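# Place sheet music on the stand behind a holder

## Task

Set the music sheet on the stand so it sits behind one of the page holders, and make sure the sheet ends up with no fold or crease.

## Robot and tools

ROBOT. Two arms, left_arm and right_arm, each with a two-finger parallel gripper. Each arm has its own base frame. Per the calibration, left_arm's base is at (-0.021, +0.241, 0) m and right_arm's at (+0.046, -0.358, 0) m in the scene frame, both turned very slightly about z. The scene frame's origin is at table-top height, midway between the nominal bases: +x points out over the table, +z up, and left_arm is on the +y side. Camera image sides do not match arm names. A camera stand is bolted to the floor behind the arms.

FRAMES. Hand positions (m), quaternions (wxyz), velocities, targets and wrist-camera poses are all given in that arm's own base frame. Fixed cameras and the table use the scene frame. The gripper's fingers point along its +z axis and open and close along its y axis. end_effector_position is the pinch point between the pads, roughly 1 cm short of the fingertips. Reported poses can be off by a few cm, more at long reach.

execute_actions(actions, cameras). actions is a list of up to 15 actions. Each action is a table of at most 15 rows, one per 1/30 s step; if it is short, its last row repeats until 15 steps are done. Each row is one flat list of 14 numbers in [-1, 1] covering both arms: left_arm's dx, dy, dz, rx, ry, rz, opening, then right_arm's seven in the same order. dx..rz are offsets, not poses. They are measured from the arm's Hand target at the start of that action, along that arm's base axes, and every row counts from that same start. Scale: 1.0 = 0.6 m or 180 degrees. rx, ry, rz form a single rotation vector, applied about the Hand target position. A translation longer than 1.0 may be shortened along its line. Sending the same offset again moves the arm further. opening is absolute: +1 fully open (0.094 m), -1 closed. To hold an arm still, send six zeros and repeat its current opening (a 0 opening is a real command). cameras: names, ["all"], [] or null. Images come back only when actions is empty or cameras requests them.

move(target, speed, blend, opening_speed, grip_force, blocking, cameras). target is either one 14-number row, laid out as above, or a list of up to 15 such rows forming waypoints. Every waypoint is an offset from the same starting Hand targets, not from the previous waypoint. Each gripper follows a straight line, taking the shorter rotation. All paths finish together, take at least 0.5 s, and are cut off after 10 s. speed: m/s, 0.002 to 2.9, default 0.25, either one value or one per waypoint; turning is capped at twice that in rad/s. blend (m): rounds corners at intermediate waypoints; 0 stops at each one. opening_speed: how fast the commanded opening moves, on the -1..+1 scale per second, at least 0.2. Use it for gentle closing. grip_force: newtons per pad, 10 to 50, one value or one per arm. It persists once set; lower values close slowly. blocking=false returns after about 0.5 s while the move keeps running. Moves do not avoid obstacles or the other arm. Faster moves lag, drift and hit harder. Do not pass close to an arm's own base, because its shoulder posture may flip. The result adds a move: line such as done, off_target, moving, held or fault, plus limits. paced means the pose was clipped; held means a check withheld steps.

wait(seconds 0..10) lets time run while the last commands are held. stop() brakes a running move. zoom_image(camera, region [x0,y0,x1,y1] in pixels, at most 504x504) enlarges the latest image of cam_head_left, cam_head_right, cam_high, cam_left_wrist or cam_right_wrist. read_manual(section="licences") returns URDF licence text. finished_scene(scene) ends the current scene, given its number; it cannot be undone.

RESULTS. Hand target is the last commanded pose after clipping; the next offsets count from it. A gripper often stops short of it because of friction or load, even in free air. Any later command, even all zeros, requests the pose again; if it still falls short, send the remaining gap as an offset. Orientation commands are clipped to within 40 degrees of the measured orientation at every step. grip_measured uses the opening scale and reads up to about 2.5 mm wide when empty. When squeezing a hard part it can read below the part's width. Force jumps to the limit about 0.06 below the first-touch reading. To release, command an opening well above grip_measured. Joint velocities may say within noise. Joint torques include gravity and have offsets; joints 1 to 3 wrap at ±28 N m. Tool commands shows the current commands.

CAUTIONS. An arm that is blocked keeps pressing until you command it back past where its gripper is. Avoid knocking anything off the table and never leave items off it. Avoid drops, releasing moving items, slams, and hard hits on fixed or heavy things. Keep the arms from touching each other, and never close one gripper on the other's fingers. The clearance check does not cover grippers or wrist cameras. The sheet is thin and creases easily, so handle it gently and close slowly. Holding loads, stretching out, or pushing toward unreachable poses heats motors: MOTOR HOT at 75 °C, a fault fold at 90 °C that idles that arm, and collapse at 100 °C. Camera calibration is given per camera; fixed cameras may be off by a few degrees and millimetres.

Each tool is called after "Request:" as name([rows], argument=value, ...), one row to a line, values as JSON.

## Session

Request:
execute_actions(actions=[])

Request:
zoom_image(camera="cam_high", region=[380, 30, 680, 480])

Request:
zoom_image(camera="cam_head_left", region=[360, 0, 700, 280])

Scene clock: 0.00 s.
left_arm: end_effector_position=(+0.2452, -0.1059, +0.4208) grip_measured=-0.992 end_effector_quat_wxyz=(+0.597, +0.189, +0.680, -0.381) | right_arm: end_effector_position=(+0.3837, +0.0011, +0.4072) grip_measured=+1.000 end_effector_quat_wxyz=(+0.707, +0.000, +0.707, +0.000)
Joint positions: left_arm=[0.214 0.783 1.016 -0.227 1.052 -0.302 0] | right_arm=[0 1.047 1.047 0 0 0 0.094]
Joint velocities: within noise
Joint torques (N m): no reading
Heat: left arm: 43 °C; right arm: 42 °C.
Hand target: left_arm +0.2429, -0.1065, +0.4236; +0.600, +0.192, +0.678, -0.379 | right_arm +0.3803, +0.0011, +0.4179; +0.717, +0.000, +0.698, +0.000
Tool commands: left_gripper/opening=-1.0 right_gripper/opening=+1.0
camera_calibration:
cam_left_wrist: T_world_to_cam=[[-0.72975, -0.619012, 0.290326, -0.0073296], [-0.532794, 0.248738, -0.808864, 0.533285], [0.428481, -0.744952, -0.511322, 0.144315], [0, 0, 0, 1]] pos_world=[0.216946, -0.0296777, 0.507274]
cam_right_wrist: T_world_to_cam=[[-0.0193328, -0.9996, 0.020636, 0.00293562], [-0.549657, -0.00661484, -0.835365, 0.586637], [0.835167, -0.0274926, -0.549309, 0.0127396], [0, 0, 0, 1]] pos_world=[0.311866, 0.0071652, 0.496993]

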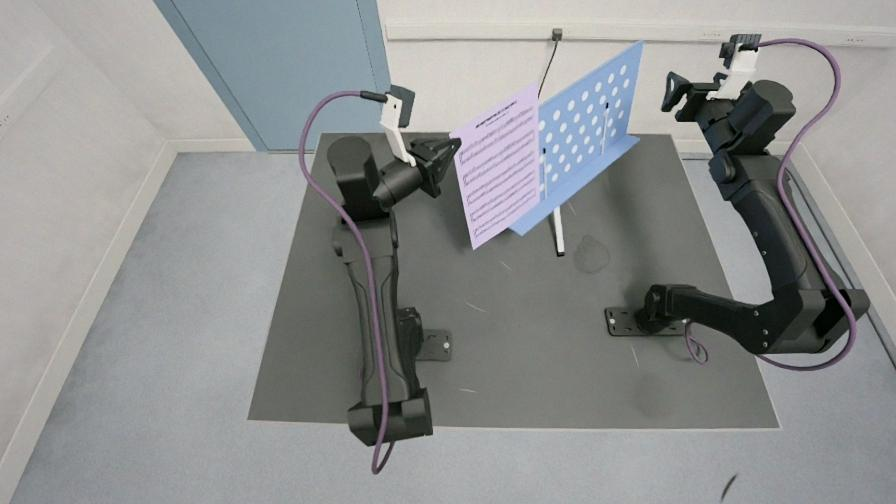

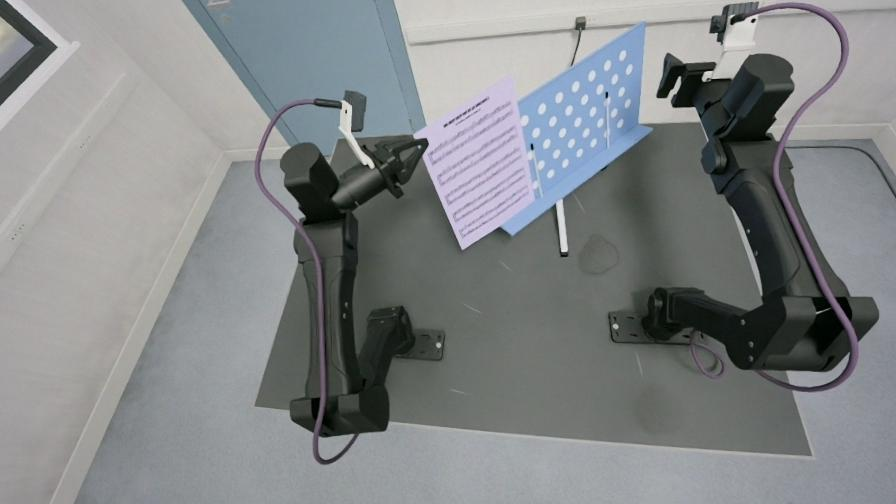

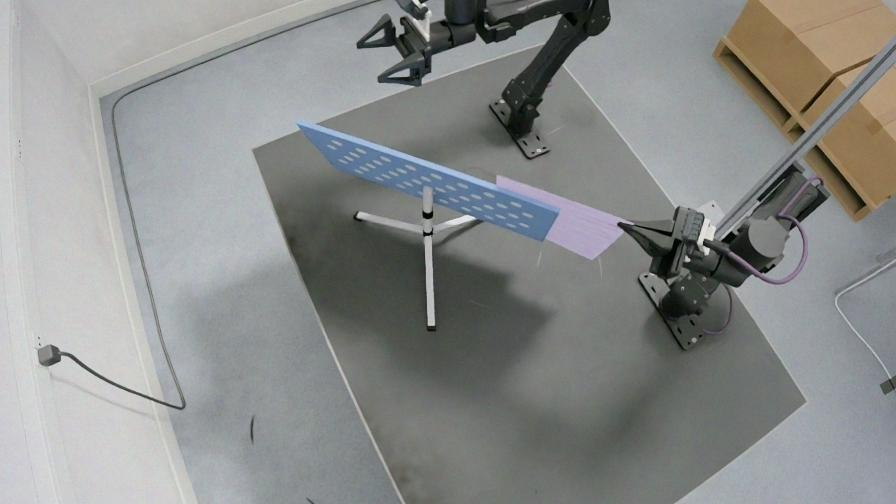

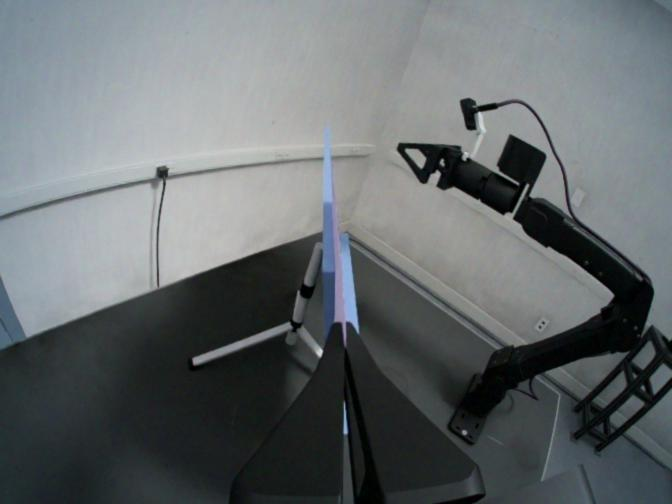

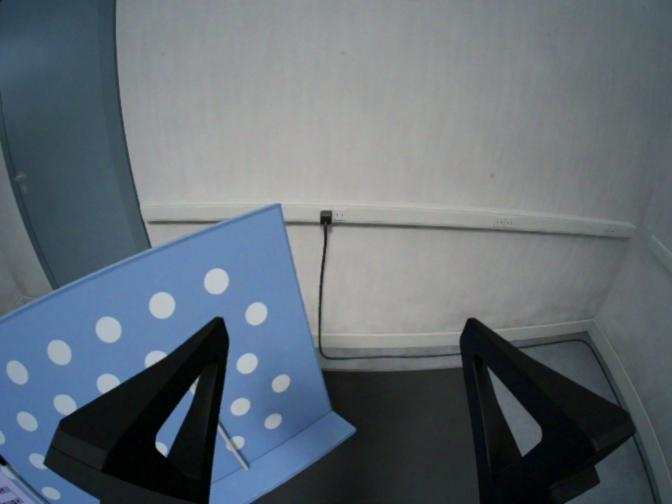

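Scaled by 1.120 from the camera's 896x504 image, which has a finer 1280x720 frame.

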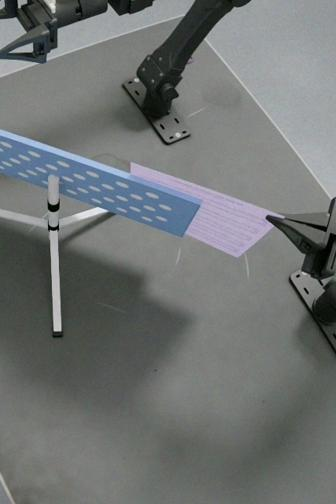

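Scaled by 1.482 from the camera's 896x504 image, which has a finer 1280x720 frame.

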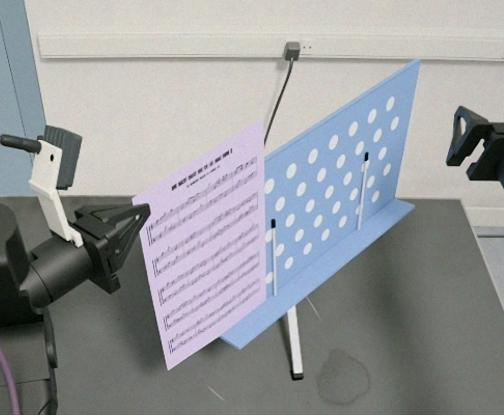

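Request:
move(target=[-0.0237,0.057,0.05,0,0,0,-1,-0.289,0.368,-0.125,-0.0443,0.1226,0.2176,-0.2], speed=0.15, cameras=["cam_right_wrist","cam_head_left","cam_left_wrist"])

Scene clock: 7.07 s.
left_arm: end_effector_position=(+0.2330, -0.0707, +0.4452) grip_measured=-0.992 end_effector_quat_wxyz=(+0.599, +0.187, +0.680, -0.381) | right_arm: end_effector_position=(+0.2075, +0.2223, +0.3289) grip_measured=-0.198 end_effector_quat_wxyz=(+0.520, -0.289, +0.782, +0.184)
Joint positions: left_arm=[0.505 0.827 1.125 -0.27 1.339 -0.325 0] | right_arm=[0.961 0.865 1.068 -0.618 0.245 0.093 0.038]
Joint velocities: left_arm=[within noise] | right_arm=[-0.046 -0.007 -0.002 0.007 0.081 -0.095 0]
Joint torques (N m): left_arm=[0.7 0.21 7.99 1.38 0.11 0] | right_arm=[0.53 -0.35 9.24 2.22 0.15 0.11]
Heat: left arm: 44 °C; right arm: 43 °C.
Hand target: left_arm +0.2286, -0.0723, +0.4536; +0.600, +0.192, +0.678, -0.379 | right_arm +0.2069, +0.2218, +0.3430; +0.530, -0.280, +0.777, +0.191
Off the commanded pose: left_arm 0.010 m, 1 deg | right_arm 0.014 m, 2 deg.
move: off_target (right_arm)
camera_calibration:
cam_left_wrist: T_world_to_cam=[[-0.727733, -0.620787, 0.291596, -0.00262428], [-0.53281, 0.243986, -0.810299, 0.538027], [0.431877, -0.745047, -0.508318, 0.186191], [0, 0, 0, 1]] pos_world=[0.204344, 0.00582101, 0.531372]
cam_right_wrist: T_world_to_cam=[[0.635681, -0.770976, 0.0388033, 0.0295072], [-0.628644, -0.546189, -0.55361, 0.469483], [0.448014, 0.327526, -0.831871, 0.217359], [0, 0, 0, 1]] pos_world=[0.179001, 0.207985, 0.439581]
Images, in order (width x height): cam_head_left 896x504, cam_left_wrist 672x504, cam_right_wrist 672x504.

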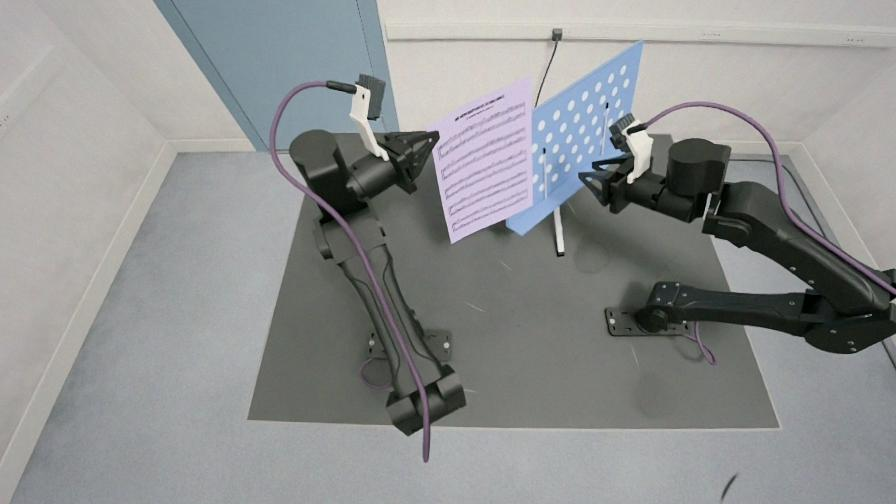

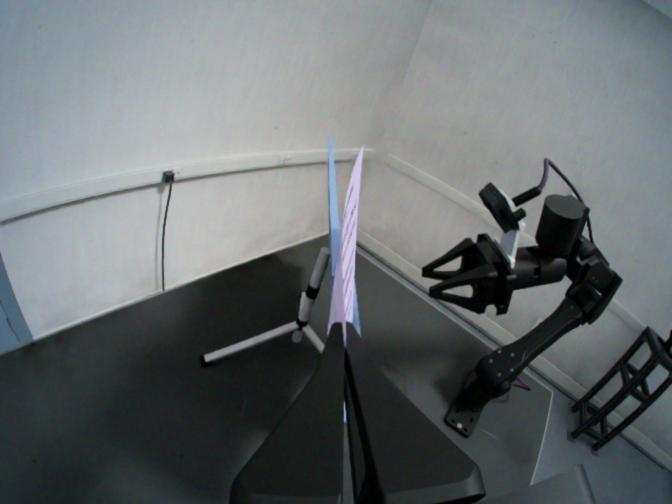

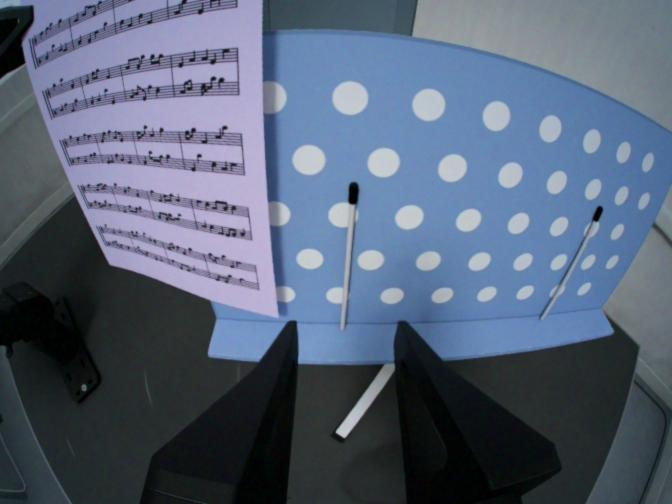

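Request:
move(target=[0,0,0,0,0,0,-1,0.110,0.077,-0.025,0,0,0,-0.2], speed=0.07, cameras=["cam_right_wrist","cam_head_left"])

Request:
zoom_image(camera="cam_right_wrist", region=[230, 200, 450, 420])

Scene clock: 10.10 s.
left_arm: end_effector_position=(+0.2330, -0.0707, +0.4451) grip_measured=-0.992 end_effector_quat_wxyz=(+0.598, +0.187, +0.680, -0.381) | right_arm: end_effector_position=(+0.2684, +0.2650, +0.3083) grip_measured=-0.198 end_effector_quat_wxyz=(+0.511, -0.285, +0.790, +0.183)
Joint positions: left_arm=[0.505 0.827 1.125 -0.271 1.339 -0.325 0] | right_arm=[0.843 1.116 1.099 -0.412 0.139 0.062 0.038]
Joint torques (N m): left_arm=[0.46 0.21 7.83 1.37 0.07 -0.01] | right_arm=[-0.49 -2.59 9.85 2.55 -0.01 -0.07]
Heat: left arm: 44 °C; right arm: 43 °C.
Hand target: left_arm +0.2286, -0.0723, +0.4536; +0.600, +0.192, +0.678, -0.379 | right_arm +0.2729, +0.2681, +0.3278; +0.529, -0.280, +0.777, +0.191
Off the commanded pose: left_arm 0.010 m, 1 deg | right_arm 0.020 m, 3 deg.
move: off_target (right_arm)
camera_calibration:
cam_right_wrist: T_world_to_cam=[[0.629536, -0.776463, 0.0281026, 0.0309685], [-0.64657, -0.543593, -0.535214, 0.51816], [0.43085, 0.318766, -0.844249, 0.169583], [0, 0, 0, 1]] pos_world=[0.242466, 0.251657, 0.419627]
Images, in order (width x height): cam_head_left 896x504, cam_right_wrist 672x504.

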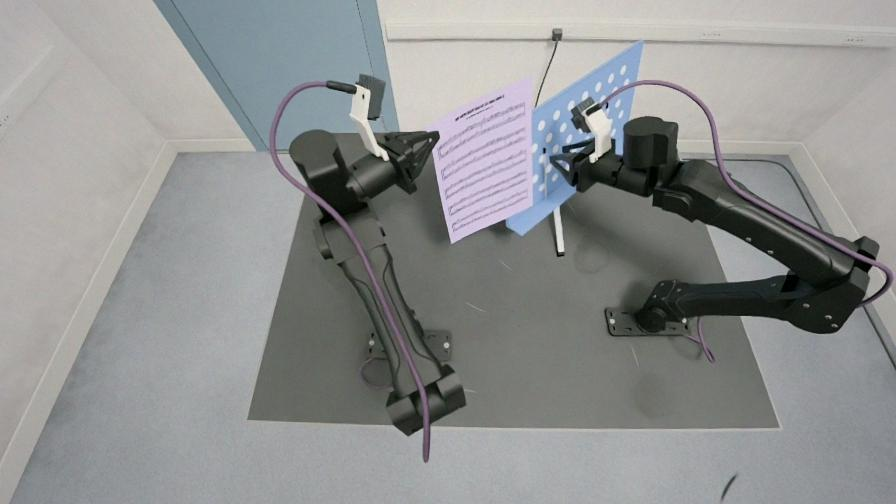

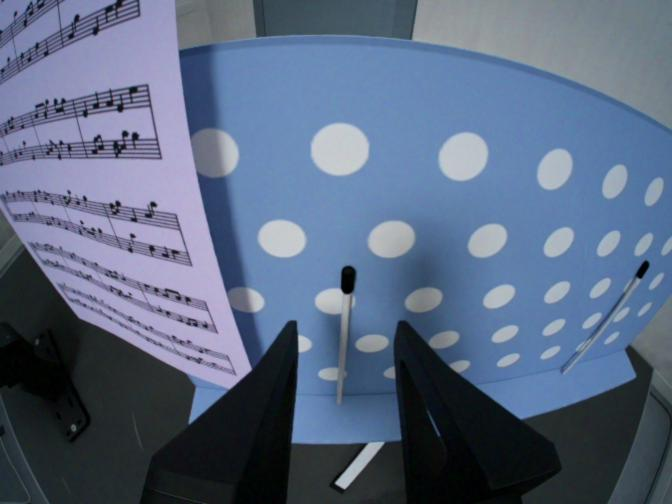

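Scaled by 2.291 from the camera's 672x504 image, which has a finer 960x720 frame.

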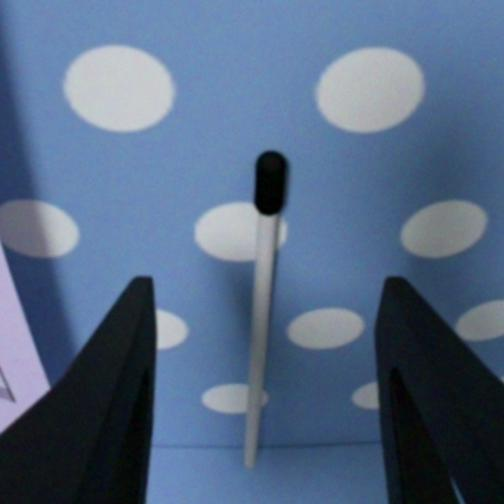

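Request:
move(target=[0,0,0,0,0,0,-1,0.034,0.029,-0.004,0,0,0,-0.2], speed=0.05, cameras=["cam_right_wrist","cam_high"])

Request:
zoom_image(camera="cam_right_wrist", region=[230, 200, 450, 420])

Scene clock: 12.33 s.
left_arm: end_effector_position=(+0.2330, -0.0707, +0.4451) grip_measured=-0.992 end_effector_quat_wxyz=(+0.598, +0.187, +0.680, -0.381) | right_arm: end_effector_position=(+0.2880, +0.2821, +0.3085) grip_measured=-0.198 end_effector_quat_wxyz=(+0.513, -0.284, +0.789, +0.185)
Joint positions: left_arm=[0.505 0.827 1.125 -0.271 1.339 -0.325 0] | right_arm=[0.829 1.211 1.149 -0.36 0.126 0.056 0.038]
Joint torques (N m): left_arm=[0.47 0.31 7.68 1.37 0.15 -0.01] | right_arm=[-0.54 -3.29 9.73 2.51 -0.03 -0.07]
Heat: left arm: 44 °C; right arm: 44 °C.
Hand target: left_arm +0.2286, -0.0723, +0.4536; +0.600, +0.192, +0.678, -0.379 | right_arm +0.2934, +0.2854, +0.3255; +0.529, -0.280, +0.777, +0.191
Off the commanded pose: left_arm 0.010 m, 1 deg | right_arm 0.018 m, 2 deg.
move: off_target (right_arm)
camera_calibration:
cam_right_wrist: T_world_to_cam=[[0.629596, -0.77647, 0.0265069, 0.032352], [-0.64448, -0.541018, -0.54032, 0.540465], [0.433883, 0.3231, -0.841042, 0.152755], [0, 0, 0, 1]] pos_world=[0.261673, 0.268167, 0.41964]
Images, in order (width x height): cam_high 896x504, cam_right_wrist 672x504.

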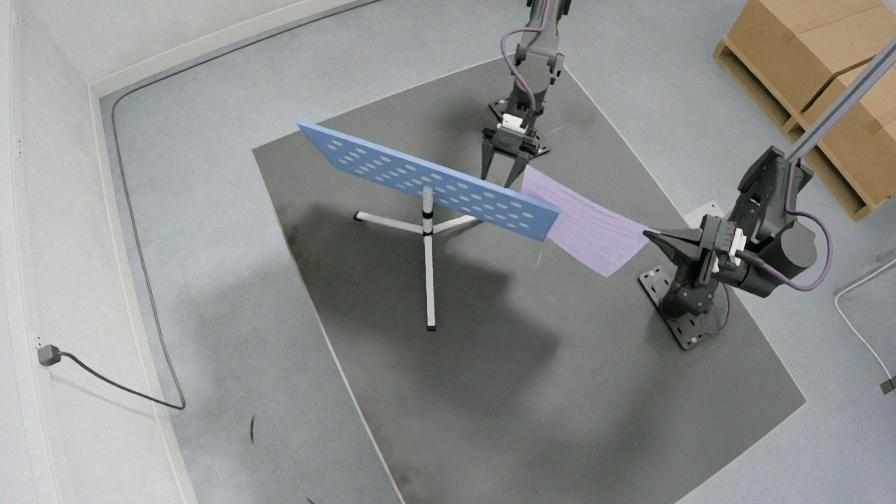

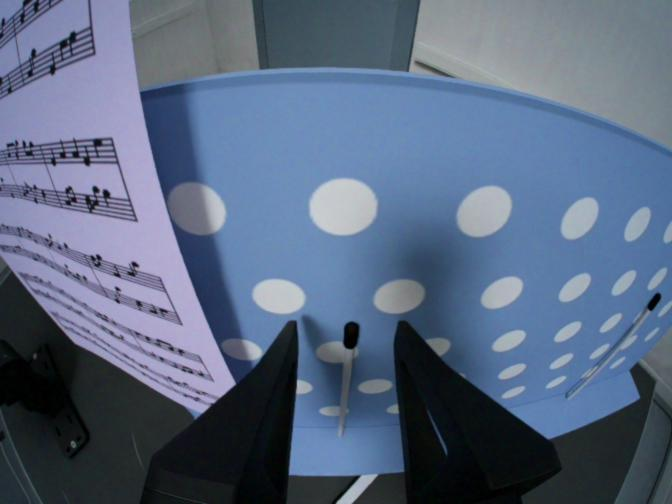

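Scaled by 2.291 from the camera's 672x504 image, which has a finer 960x720 frame.

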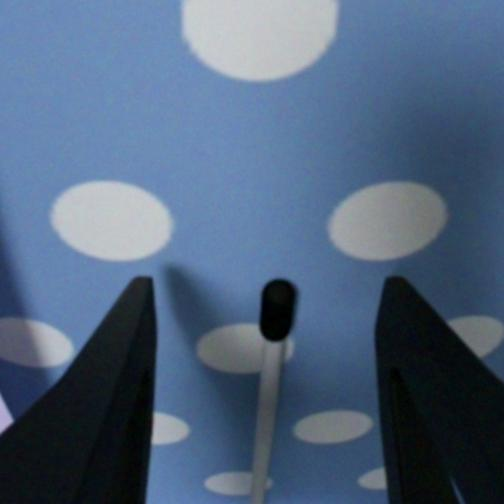

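Request:
move(target=[0,0,0,0,0,0,-1,0.015,0.0125,-0.018,0,0,0,-0.3], speed=0.04, cameras=["cam_right_wrist","cam_high"])

Request:
zoom_image(camera="cam_right_wrist", region=[230, 200, 450, 420])

Scene clock: 13.63 s.
left_arm: end_effector_position=(+0.2330, -0.0707, +0.4451) grip_measured=-0.992 end_effector_quat_wxyz=(+0.598, +0.187, +0.680, -0.381) | right_arm: end_effector_position=(+0.2953, +0.2882, +0.3056) grip_measured=-0.298 end_effector_quat_wxyz=(+0.516, -0.283, +0.787, +0.186)
Joint positions: left_arm=[0.505 0.827 1.125 -0.271 1.339 -0.325 0] | right_arm=[0.823 1.24 1.149 -0.322 0.121 0.053 0.033]
Joint torques (N m): left_arm=[0.61 0.28 7.86 1.4 0.1 0] | right_arm=[-0.59 -2.92 8.24 2.75 -0.05 -0.06]
Heat: left arm: 44 °C; right arm: 44 °C.
Hand target: left_arm +0.2286, -0.0723, +0.4536; +0.600, +0.192, +0.678, -0.379 | right_arm +0.3023, +0.2930, +0.3147; +0.530, -0.280, +0.777, +0.191
Off the commanded pose: left_arm 0.010 m, 1 deg | right_arm 0.012 m, 2 deg.
move: off_target (right_arm)
camera_calibration:
cam_right_wrist: T_world_to_cam=[[0.630083, -0.776093, 0.0259656, 0.0324632], [-0.640851, -0.538586, -0.547024, 0.547196], [0.438526, 0.32803, -0.836714, 0.141232], [0, 0, 0, 1]] pos_world=[0.268283, 0.273578, 0.416657]
Images, in order (width x height): cam_high 896x504, cam_right_wrist 672x504.

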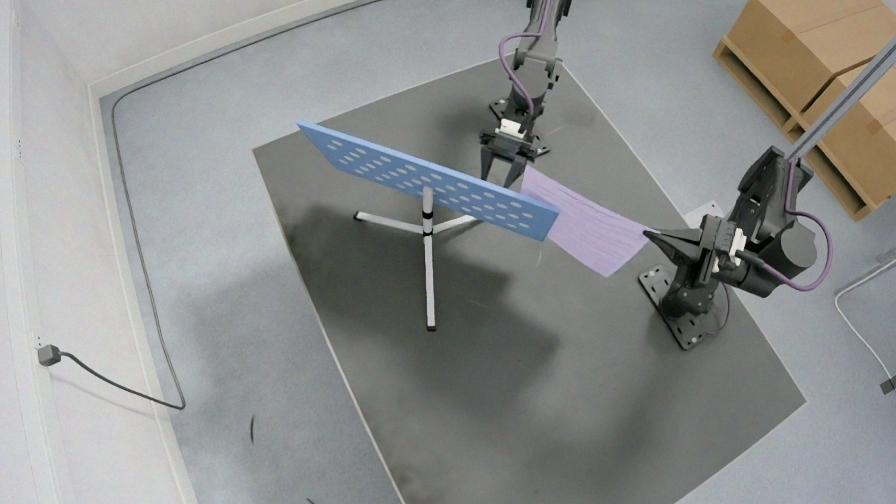

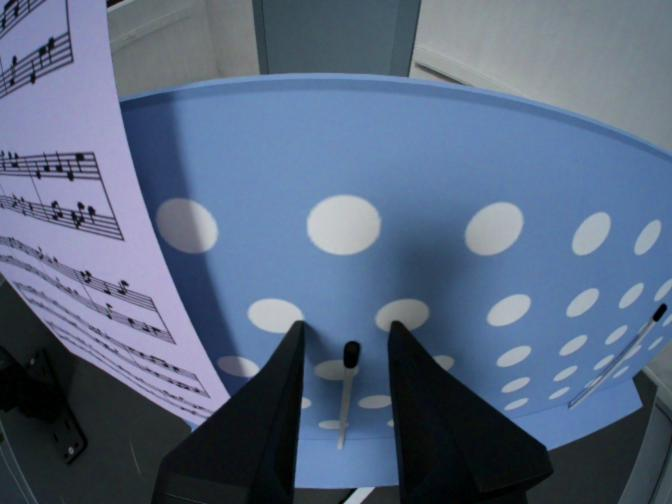

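Scaled by 2.291 from the camera's 672x504 image, which has a finer 960x720 frame.

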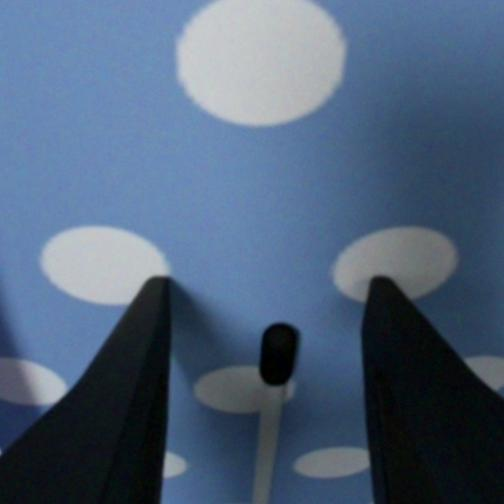

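Request:
move([
  [0,0,0,0,0,0,-1,-0.004,-0.003,-0.028,0,0,0,-0.3],
  [0,0,0,0,0,0,-1,-0.004,-0.003,-0.028,0,0,0,-1],
], speed=0.04, grip_force=[50,25], cameras=["cam_right_wrist","cam_high"])

Request:
zoom_image(camera="cam_right_wrist", region=[230, 200, 450, 420])

Scene clock: 17.70 s.
left_arm: end_effector_position=(+0.2330, -0.0707, +0.4451) grip_measured=-0.992 end_effector_quat_wxyz=(+0.598, +0.187, +0.680, -0.381) | right_arm: end_effector_position=(+0.2984, +0.2915, +0.3016) grip_measured=-0.899 end_effector_quat_wxyz=(+0.529, -0.279, +0.778, +0.193)
Joint positions: left_arm=[0.505 0.827 1.125 -0.271 1.339 -0.325 0] | right_arm=[0.823 1.238 1.098 -0.238 0.12 0.053 0.005]
Joint torques (N m): left_arm=[0.64 0.34 7.58 1.39 0.07 -0.01] | right_arm=[-0.43 -4.14 6.23 2.5 -0.01 -0.05]
Heat: left arm: 44 °C; right arm: 44 °C.
Hand target: left_arm +0.2286, -0.0723, +0.4536; +0.600, +0.192, +0.678, -0.379 | right_arm +0.3000, +0.2911, +0.2979; +0.530, -0.280, +0.777, +0.191
Off the commanded pose: left_arm 0.010 m, 1 deg | right_arm 0.004 m, 0 deg.
grip_force (N): 50, 25
move: done
camera_calibration:
cam_right_wrist: T_world_to_cam=[[0.629886, -0.776405, 0.0209639, 0.0349265], [-0.626874, -0.524139, -0.576462, 0.549199], [0.458556, 0.349963, -0.816855, 0.117003], [0, 0, 0, 1]] pos_world=[0.268626, 0.274027, 0.411435]
Images, in order (width x height): cam_high 896x504, cam_right_wrist 672x504.

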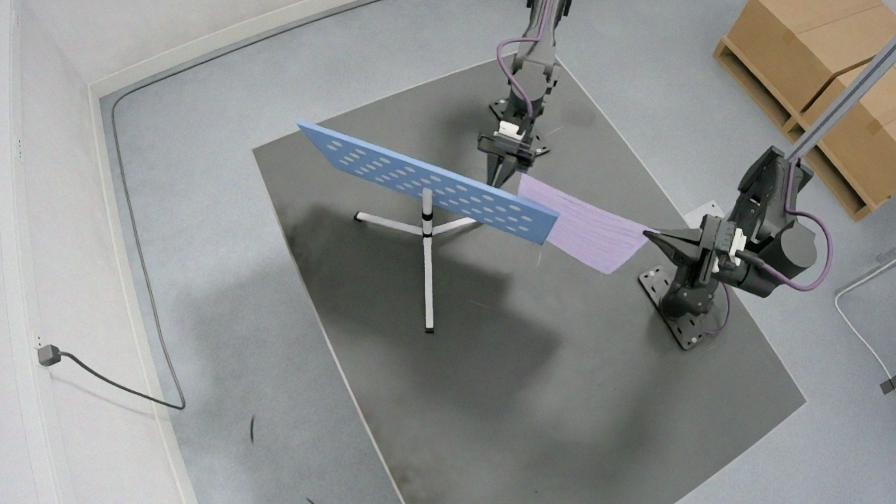

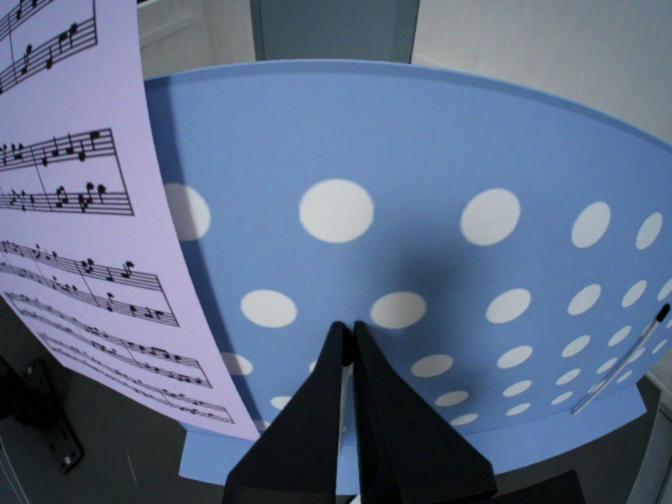

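Scaled by 2.291 from the camera's 672x504 image, which has a finer 960x720 frame.

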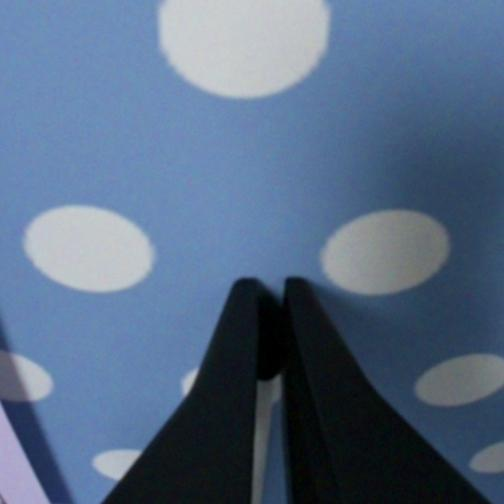

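Request:
move(target=[0,0,0,0,0,0,-1,-0.077,-0.064,-0.04,0,0,0,-1], speed=0.06, cameras=["cam_right_wrist","cam_left_wrist","cam_head_left","cam_high"])

Scene clock: 19.53 s.
left_arm: end_effector_position=(+0.2330, -0.0707, +0.4451) grip_measured=-0.992 end_effector_quat_wxyz=(+0.598, +0.187, +0.680, -0.381) | right_arm: end_effector_position=(+0.2610, +0.2596, +0.3078) grip_measured=-0.903 end_effector_quat_wxyz=(+0.570, -0.267, +0.747, +0.213)
Joint positions: left_arm=[0.505 0.827 1.125 -0.271 1.339 -0.325 0] | right_arm=[0.85 0.999 0.888 -0.155 0.144 0.053 0.005]
Joint torques (N m): left_arm=[0.61 0.34 7.79 1.37 0.08 0] | right_arm=[0.47 -2.65 5.08 1.37 0.13 0.07]
Heat: left arm: 45 °C; right arm: 44 °C.
Hand target: left_arm +0.2286, -0.0723, +0.4536; +0.600, +0.192, +0.678, -0.379 | right_arm +0.2538, +0.2527, +0.2740; +0.530, -0.280, +0.777, +0.191
Off the commanded pose: left_arm 0.010 m, 1 deg | right_arm 0.035 m, 6 deg.
grip_force (N): 50, 25
move: off_target (right_arm)
camera_calibration:
cam_left_wrist: T_world_to_cam=[[-0.72776, -0.620393, 0.292366, -0.00299969], [-0.533313, 0.243891, -0.809997, 0.537889], [0.431211, -0.745405, -0.508358, 0.186301], [0, 0, 0, 1]] pos_world=[0.204345, 0.00582213, 0.531273]
cam_right_wrist: T_world_to_cam=[[0.631883, -0.774979, 0.0114675, 0.0355142], [-0.574856, -0.478533, -0.663737, 0.514071], [0.51987, 0.412812, -0.747878, 0.0968007], [0, 0, 0, 1]] pos_world=[0.222753, 0.233562, 0.413196]
Images, in order (width x height): cam_head_left 896x504, cam_high 896x504, cam_left_wrist 672x504, cam_right_wrist 672x504.

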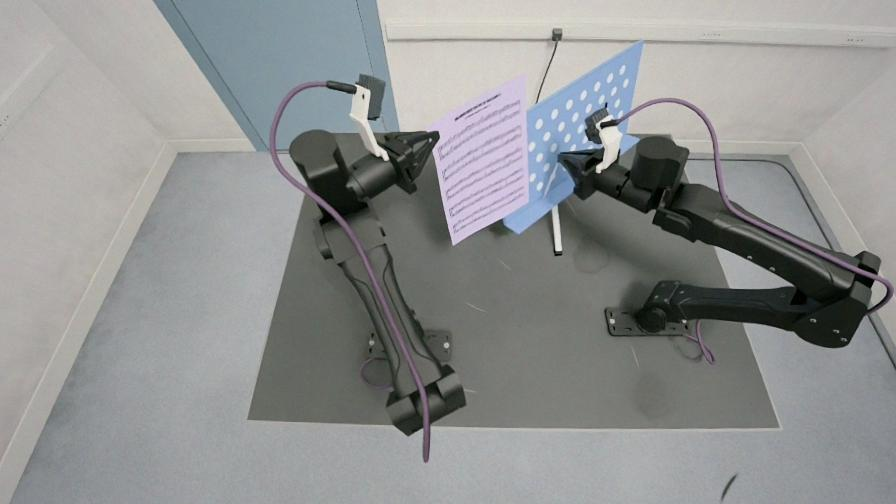

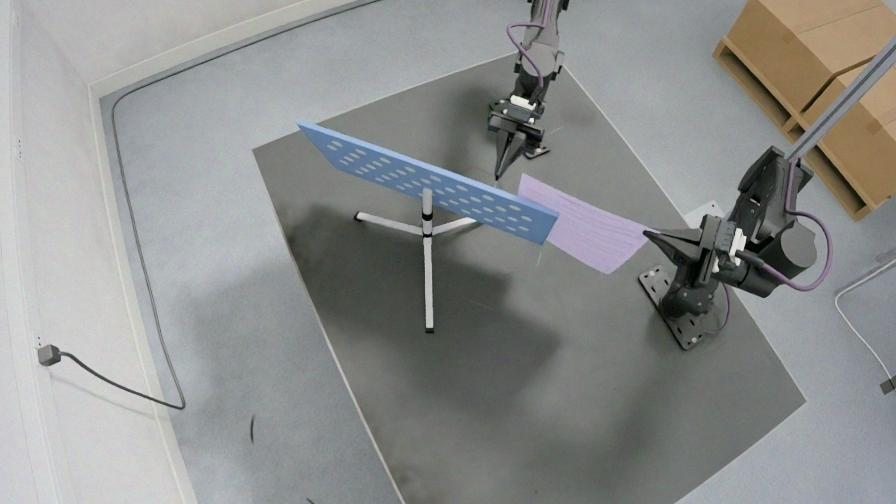

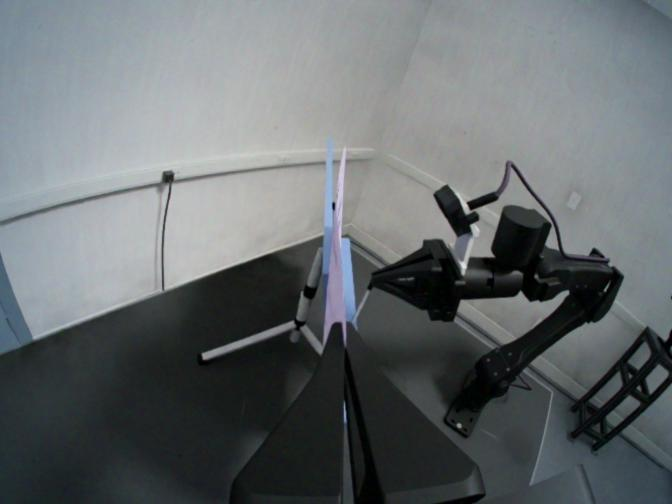

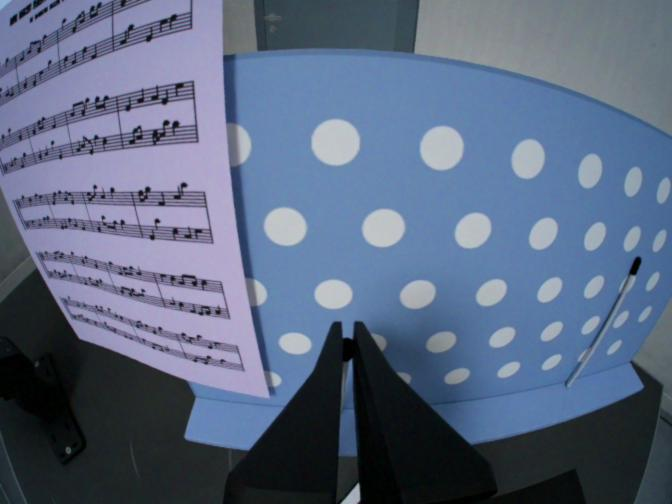

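Request:
move([
  [-0.0175,-0.0155,0.005,0,0,0,-1,0,0,0,0,0,0,-1],
  [0.0925,-0.1405,0.015,0,0,0,-1,0,0,0,0,0,0,-1],
], speed=0.1, blend=[0.01,0], cameras=["cam_right_wrist","cam_left_wrist","cam_head_left"])

Scene clock: 22.17 s.
left_arm: end_effector_position=(+0.2871, -0.1562, +0.4440) grip_measured=-0.992 end_effector_quat_wxyz=(+0.581, +0.183, +0.694, -0.384) | right_arm: end_effector_position=(+0.2610, +0.2595, +0.3078) grip_measured=-0.903 end_effector_quat_wxyz=(+0.570, -0.267, +0.747, +0.213)
Joint positions: left_arm=[-0.135 0.981 1.21 -0.268 0.707 -0.301 0] | right_arm=[0.85 0.999 0.888 -0.155 0.145 0.053 0.005]
Joint torques (N m): left_arm=[-0.54 -1.42 8.75 2.17 -0.09 0.06] | right_arm=[0.54 -2.66 5.07 1.37 0.11 0.07]
Heat: left arm: 45 °C; right arm: 44 °C.
Hand target: left_arm +0.2841, -0.1565, +0.4627; +0.600, +0.191, +0.678, -0.378 | right_arm +0.2537, +0.2527, +0.2740; +0.530, -0.280, +0.777, +0.191
Off the commanded pose: left_arm 0.019 m, 3 deg | right_arm 0.035 m, 6 deg.
grip_force (N): 50, 25
move: off_target (left_arm, right_arm); blend cut to 0.0071 m at target 1
camera_calibration:
cam_left_wrist: T_world_to_cam=[[-0.718812, -0.617587, 0.319212, -0.0305031], [-0.566573, 0.254323, -0.783782, 0.586321], [0.402871, -0.744249, -0.532719, 0.117804], [0, 0, 0, 1]] pos_world=[0.262808, -0.0802781, 0.532041]
cam_right_wrist: T_world_to_cam=[[0.631571, -0.775232, 0.0115879, 0.0355918], [-0.575012, -0.478375, -0.663716, 0.51406], [0.520077, 0.41252, -0.747895, 0.0968296], [0, 0, 0, 1]] pos_world=[0.222753, 0.233561, 0.413196]
Images, in order (width x height): cam_head_left 896x504, cam_left_wrist 672x504, cam_right_wrist 672x504.

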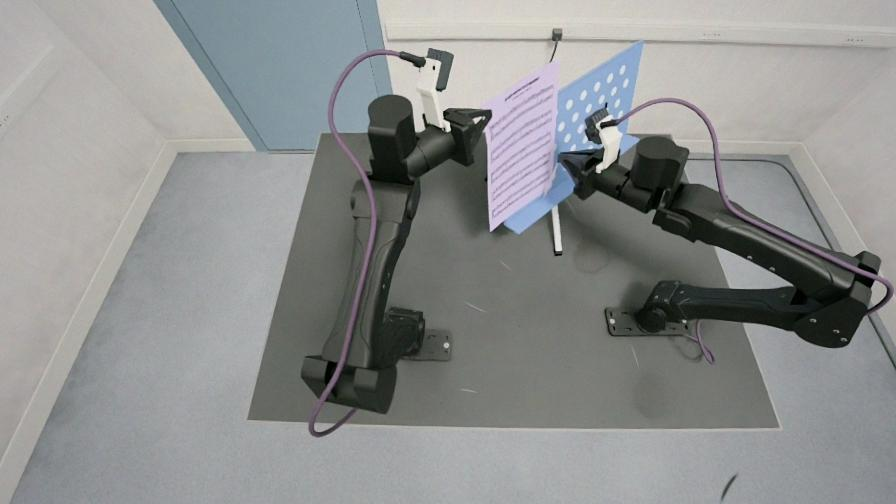

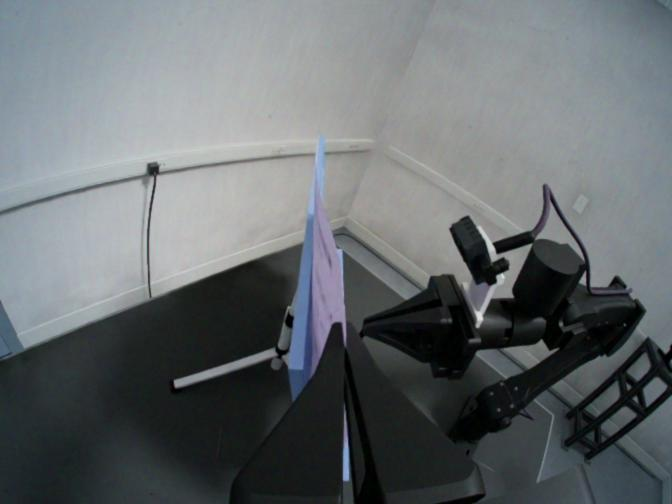

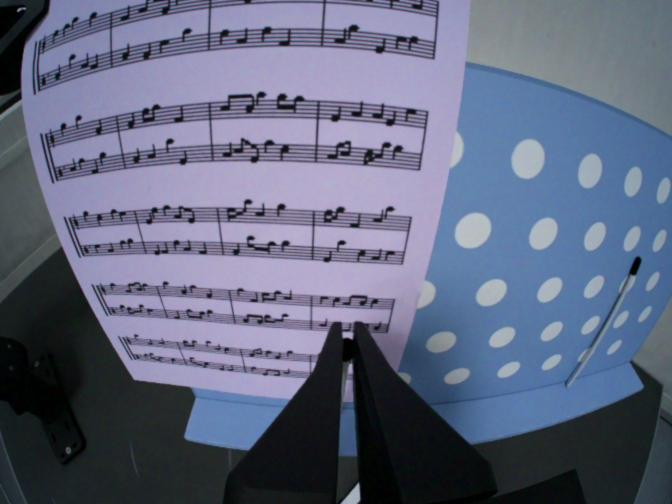

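Request:
move(target=[0.09,-0.110,0.025,0,0,0,-1,0,0,0,0,0,0,-1], speed=0.1, cameras=["cam_right_wrist","cam_left_wrist","cam_head_left"])

Scene clock: 24.07 s.
left_arm: end_effector_position=(+0.3393, -0.2223, +0.4586) grip_measured=-0.992 end_effector_quat_wxyz=(+0.582, +0.188, +0.694, -0.380) | right_arm: end_effector_position=(+0.2610, +0.2595, +0.3078) grip_measured=-0.903 end_effector_quat_wxyz=(+0.570, -0.267, +0.747, +0.213)
Joint positions: left_arm=[-0.384 1.239 1.402 -0.2 0.458 -0.299 0] | right_arm=[0.85 0.999 0.888 -0.155 0.145 0.053 0.005]
Joint torques (N m): left_arm=[-0.53 -3.43 9.02 2.26 -0.09 0.04] | right_arm=[0.53 -2.63 5.08 1.36 0.11 0.07]
Heat: left arm: 45 °C; right arm: 43 °C.
Hand target: left_arm +0.3382, -0.2225, +0.4775; +0.600, +0.191, +0.678, -0.378 | right_arm +0.2537, +0.2527, +0.2740; +0.530, -0.280, +0.777, +0.191
Off the commanded pose: left_arm 0.019 m, 3 deg | right_arm 0.035 m, 6 deg.
grip_force (N): 50, 25
move: off_target (left_arm, right_arm)
camera_calibration:
cam_left_wrist: T_world_to_cam=[[-0.721398, -0.62009, 0.308339, -0.0329922], [-0.561405, 0.262958, -0.784651, 0.644684], [0.405474, -0.739149, -0.537819, 0.0580282], [0, 0, 0, 1]] pos_world=[0.314599, -0.147091, 0.547233]
cam_right_wrist: T_world_to_cam=[[0.631571, -0.775232, 0.0115879, 0.0355918], [-0.575012, -0.478375, -0.663716, 0.51406], [0.520077, 0.41252, -0.747895, 0.0968296], [0, 0, 0, 1]] pos_world=[0.222753, 0.233561, 0.413196]
Images, in order (width x height): cam_head_left 896x504, cam_left_wrist 672x504, cam_right_wrist 672x504.

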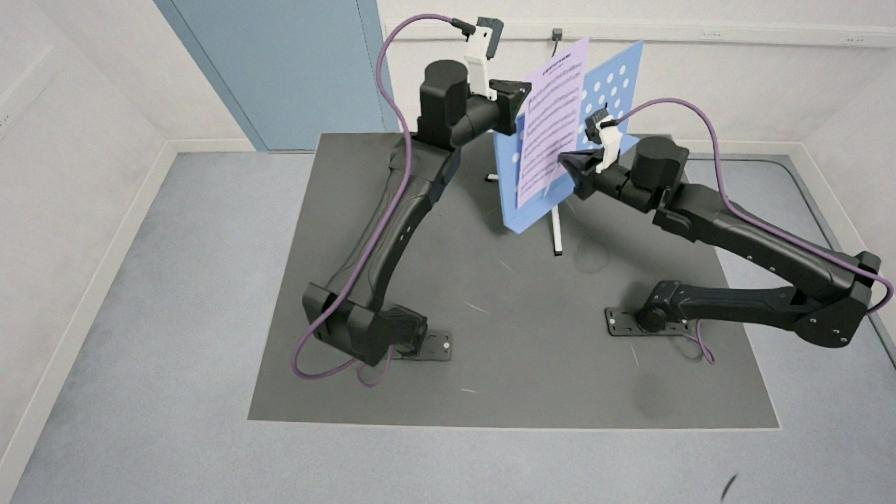

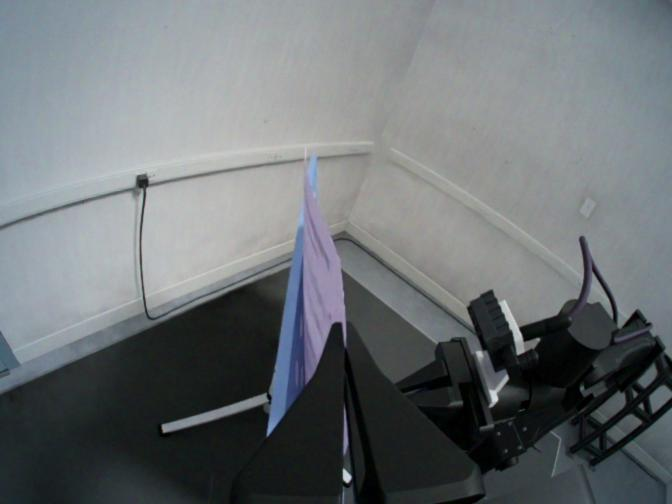

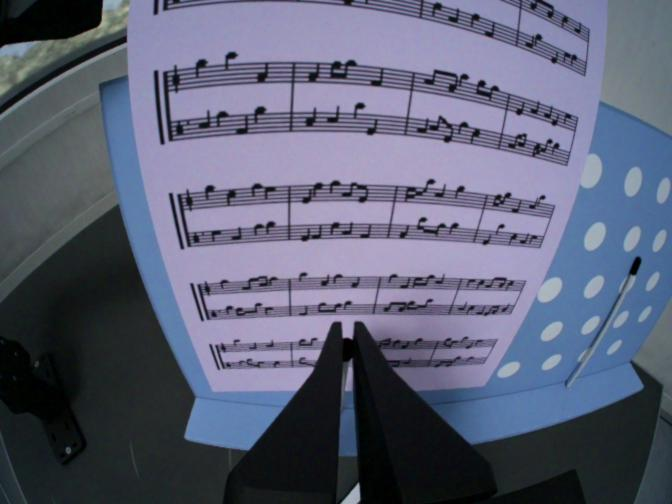

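Request:
move([
  [0.004,0.004,-0.067,0,0,0,-1,0,0,0,0,0,0,-1],
  [0.004,0.004,-0.067,0,0,0,-1,0.072,0.059,0.052,0,0,0,-1],
], speed=0.06, cameras=["cam_right_wrist","cam_left_wrist","cam_head_left"])

Scene clock: 27.47 s.
left_arm: end_effector_position=(+0.3445, -0.2243, +0.4364) grip_measured=-0.992 end_effector_quat_wxyz=(+0.594, +0.190, +0.683, -0.381) | right_arm: end_effector_position=(+0.2955, +0.2883, +0.3027) grip_measured=-0.903 end_effector_quat_wxyz=(+0.535, -0.277, +0.775, +0.194)
Joint positions: left_arm=[-0.384 1.22 1.266 -0.051 0.458 -0.297 0] | right_arm=[0.825 1.216 1.076 -0.224 0.125 0.053 0.005]
Joint torques (N m): left_arm=[0.59 -5.49 4.89 2.22 0.01 0.09] | right_arm=[-0.5 -3.36 9.32 2 -0.07 -0.04]
Heat: left arm: 46 °C; right arm: 43 °C.
Hand target: left_arm +0.3406, -0.2201, +0.4373; +0.600, +0.192, +0.678, -0.378 | right_arm +0.2969, +0.2882, +0.3050; +0.529, -0.280, +0.777, +0.191
Off the commanded pose: left_arm 0.006 m, 1 deg | right_arm 0.003 m, 1 deg.
grip_force (N): 50, 25
move: done
camera_calibration:
cam_left_wrist: T_world_to_cam=[[-0.730269, -0.617256, 0.292749, -0.013209], [-0.537398, 0.254463, -0.804023, 0.62893], [0.421794, -0.744476, -0.517538, 0.0267507], [0, 0, 0, 1]] pos_world=[0.317056, -0.148277, 0.523386]
cam_right_wrist: T_world_to_cam=[[0.627528, -0.778317, 0.0207838, 0.0354558], [-0.622283, -0.51741, -0.58741, 0.546464], [0.467945, 0.355683, -0.809022, 0.113599], [0, 0, 0, 1]] pos_world=[0.264647, 0.269936, 0.412166]
Images, in order (width x height): cam_head_left 896x504, cam_left_wrist 672x504, cam_right_wrist 672x504.

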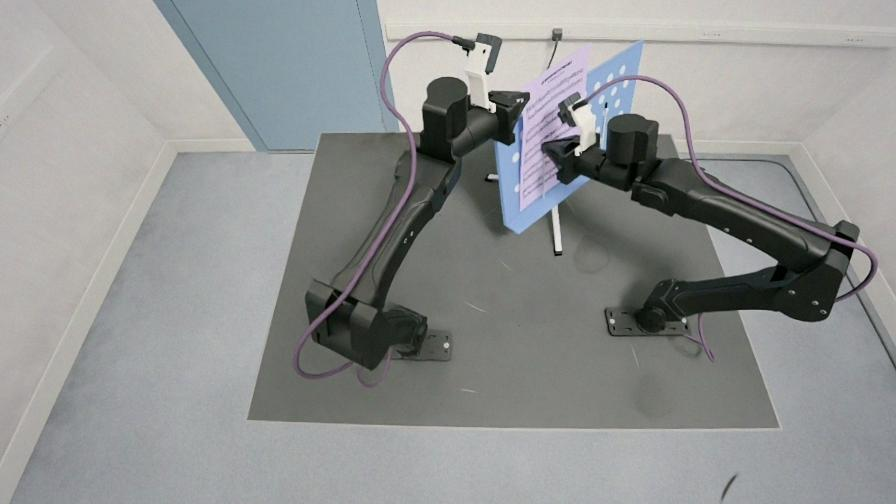

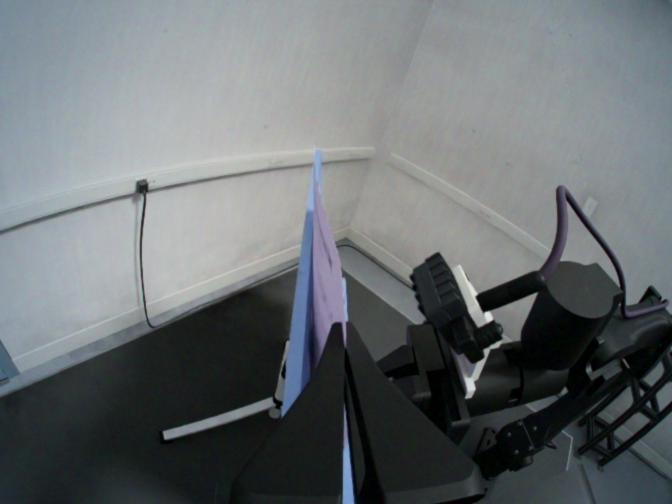

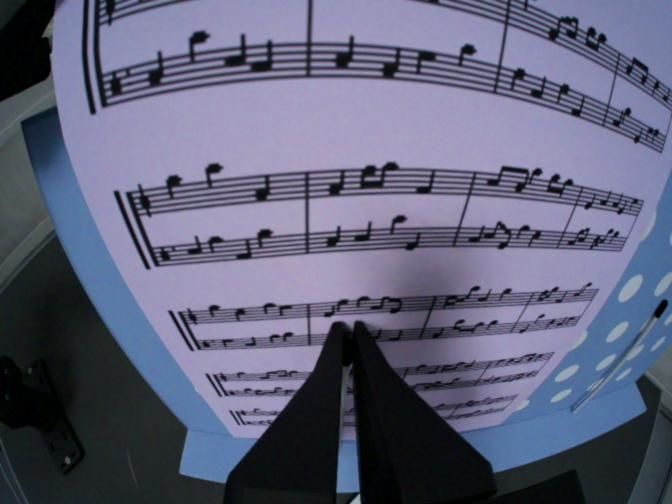

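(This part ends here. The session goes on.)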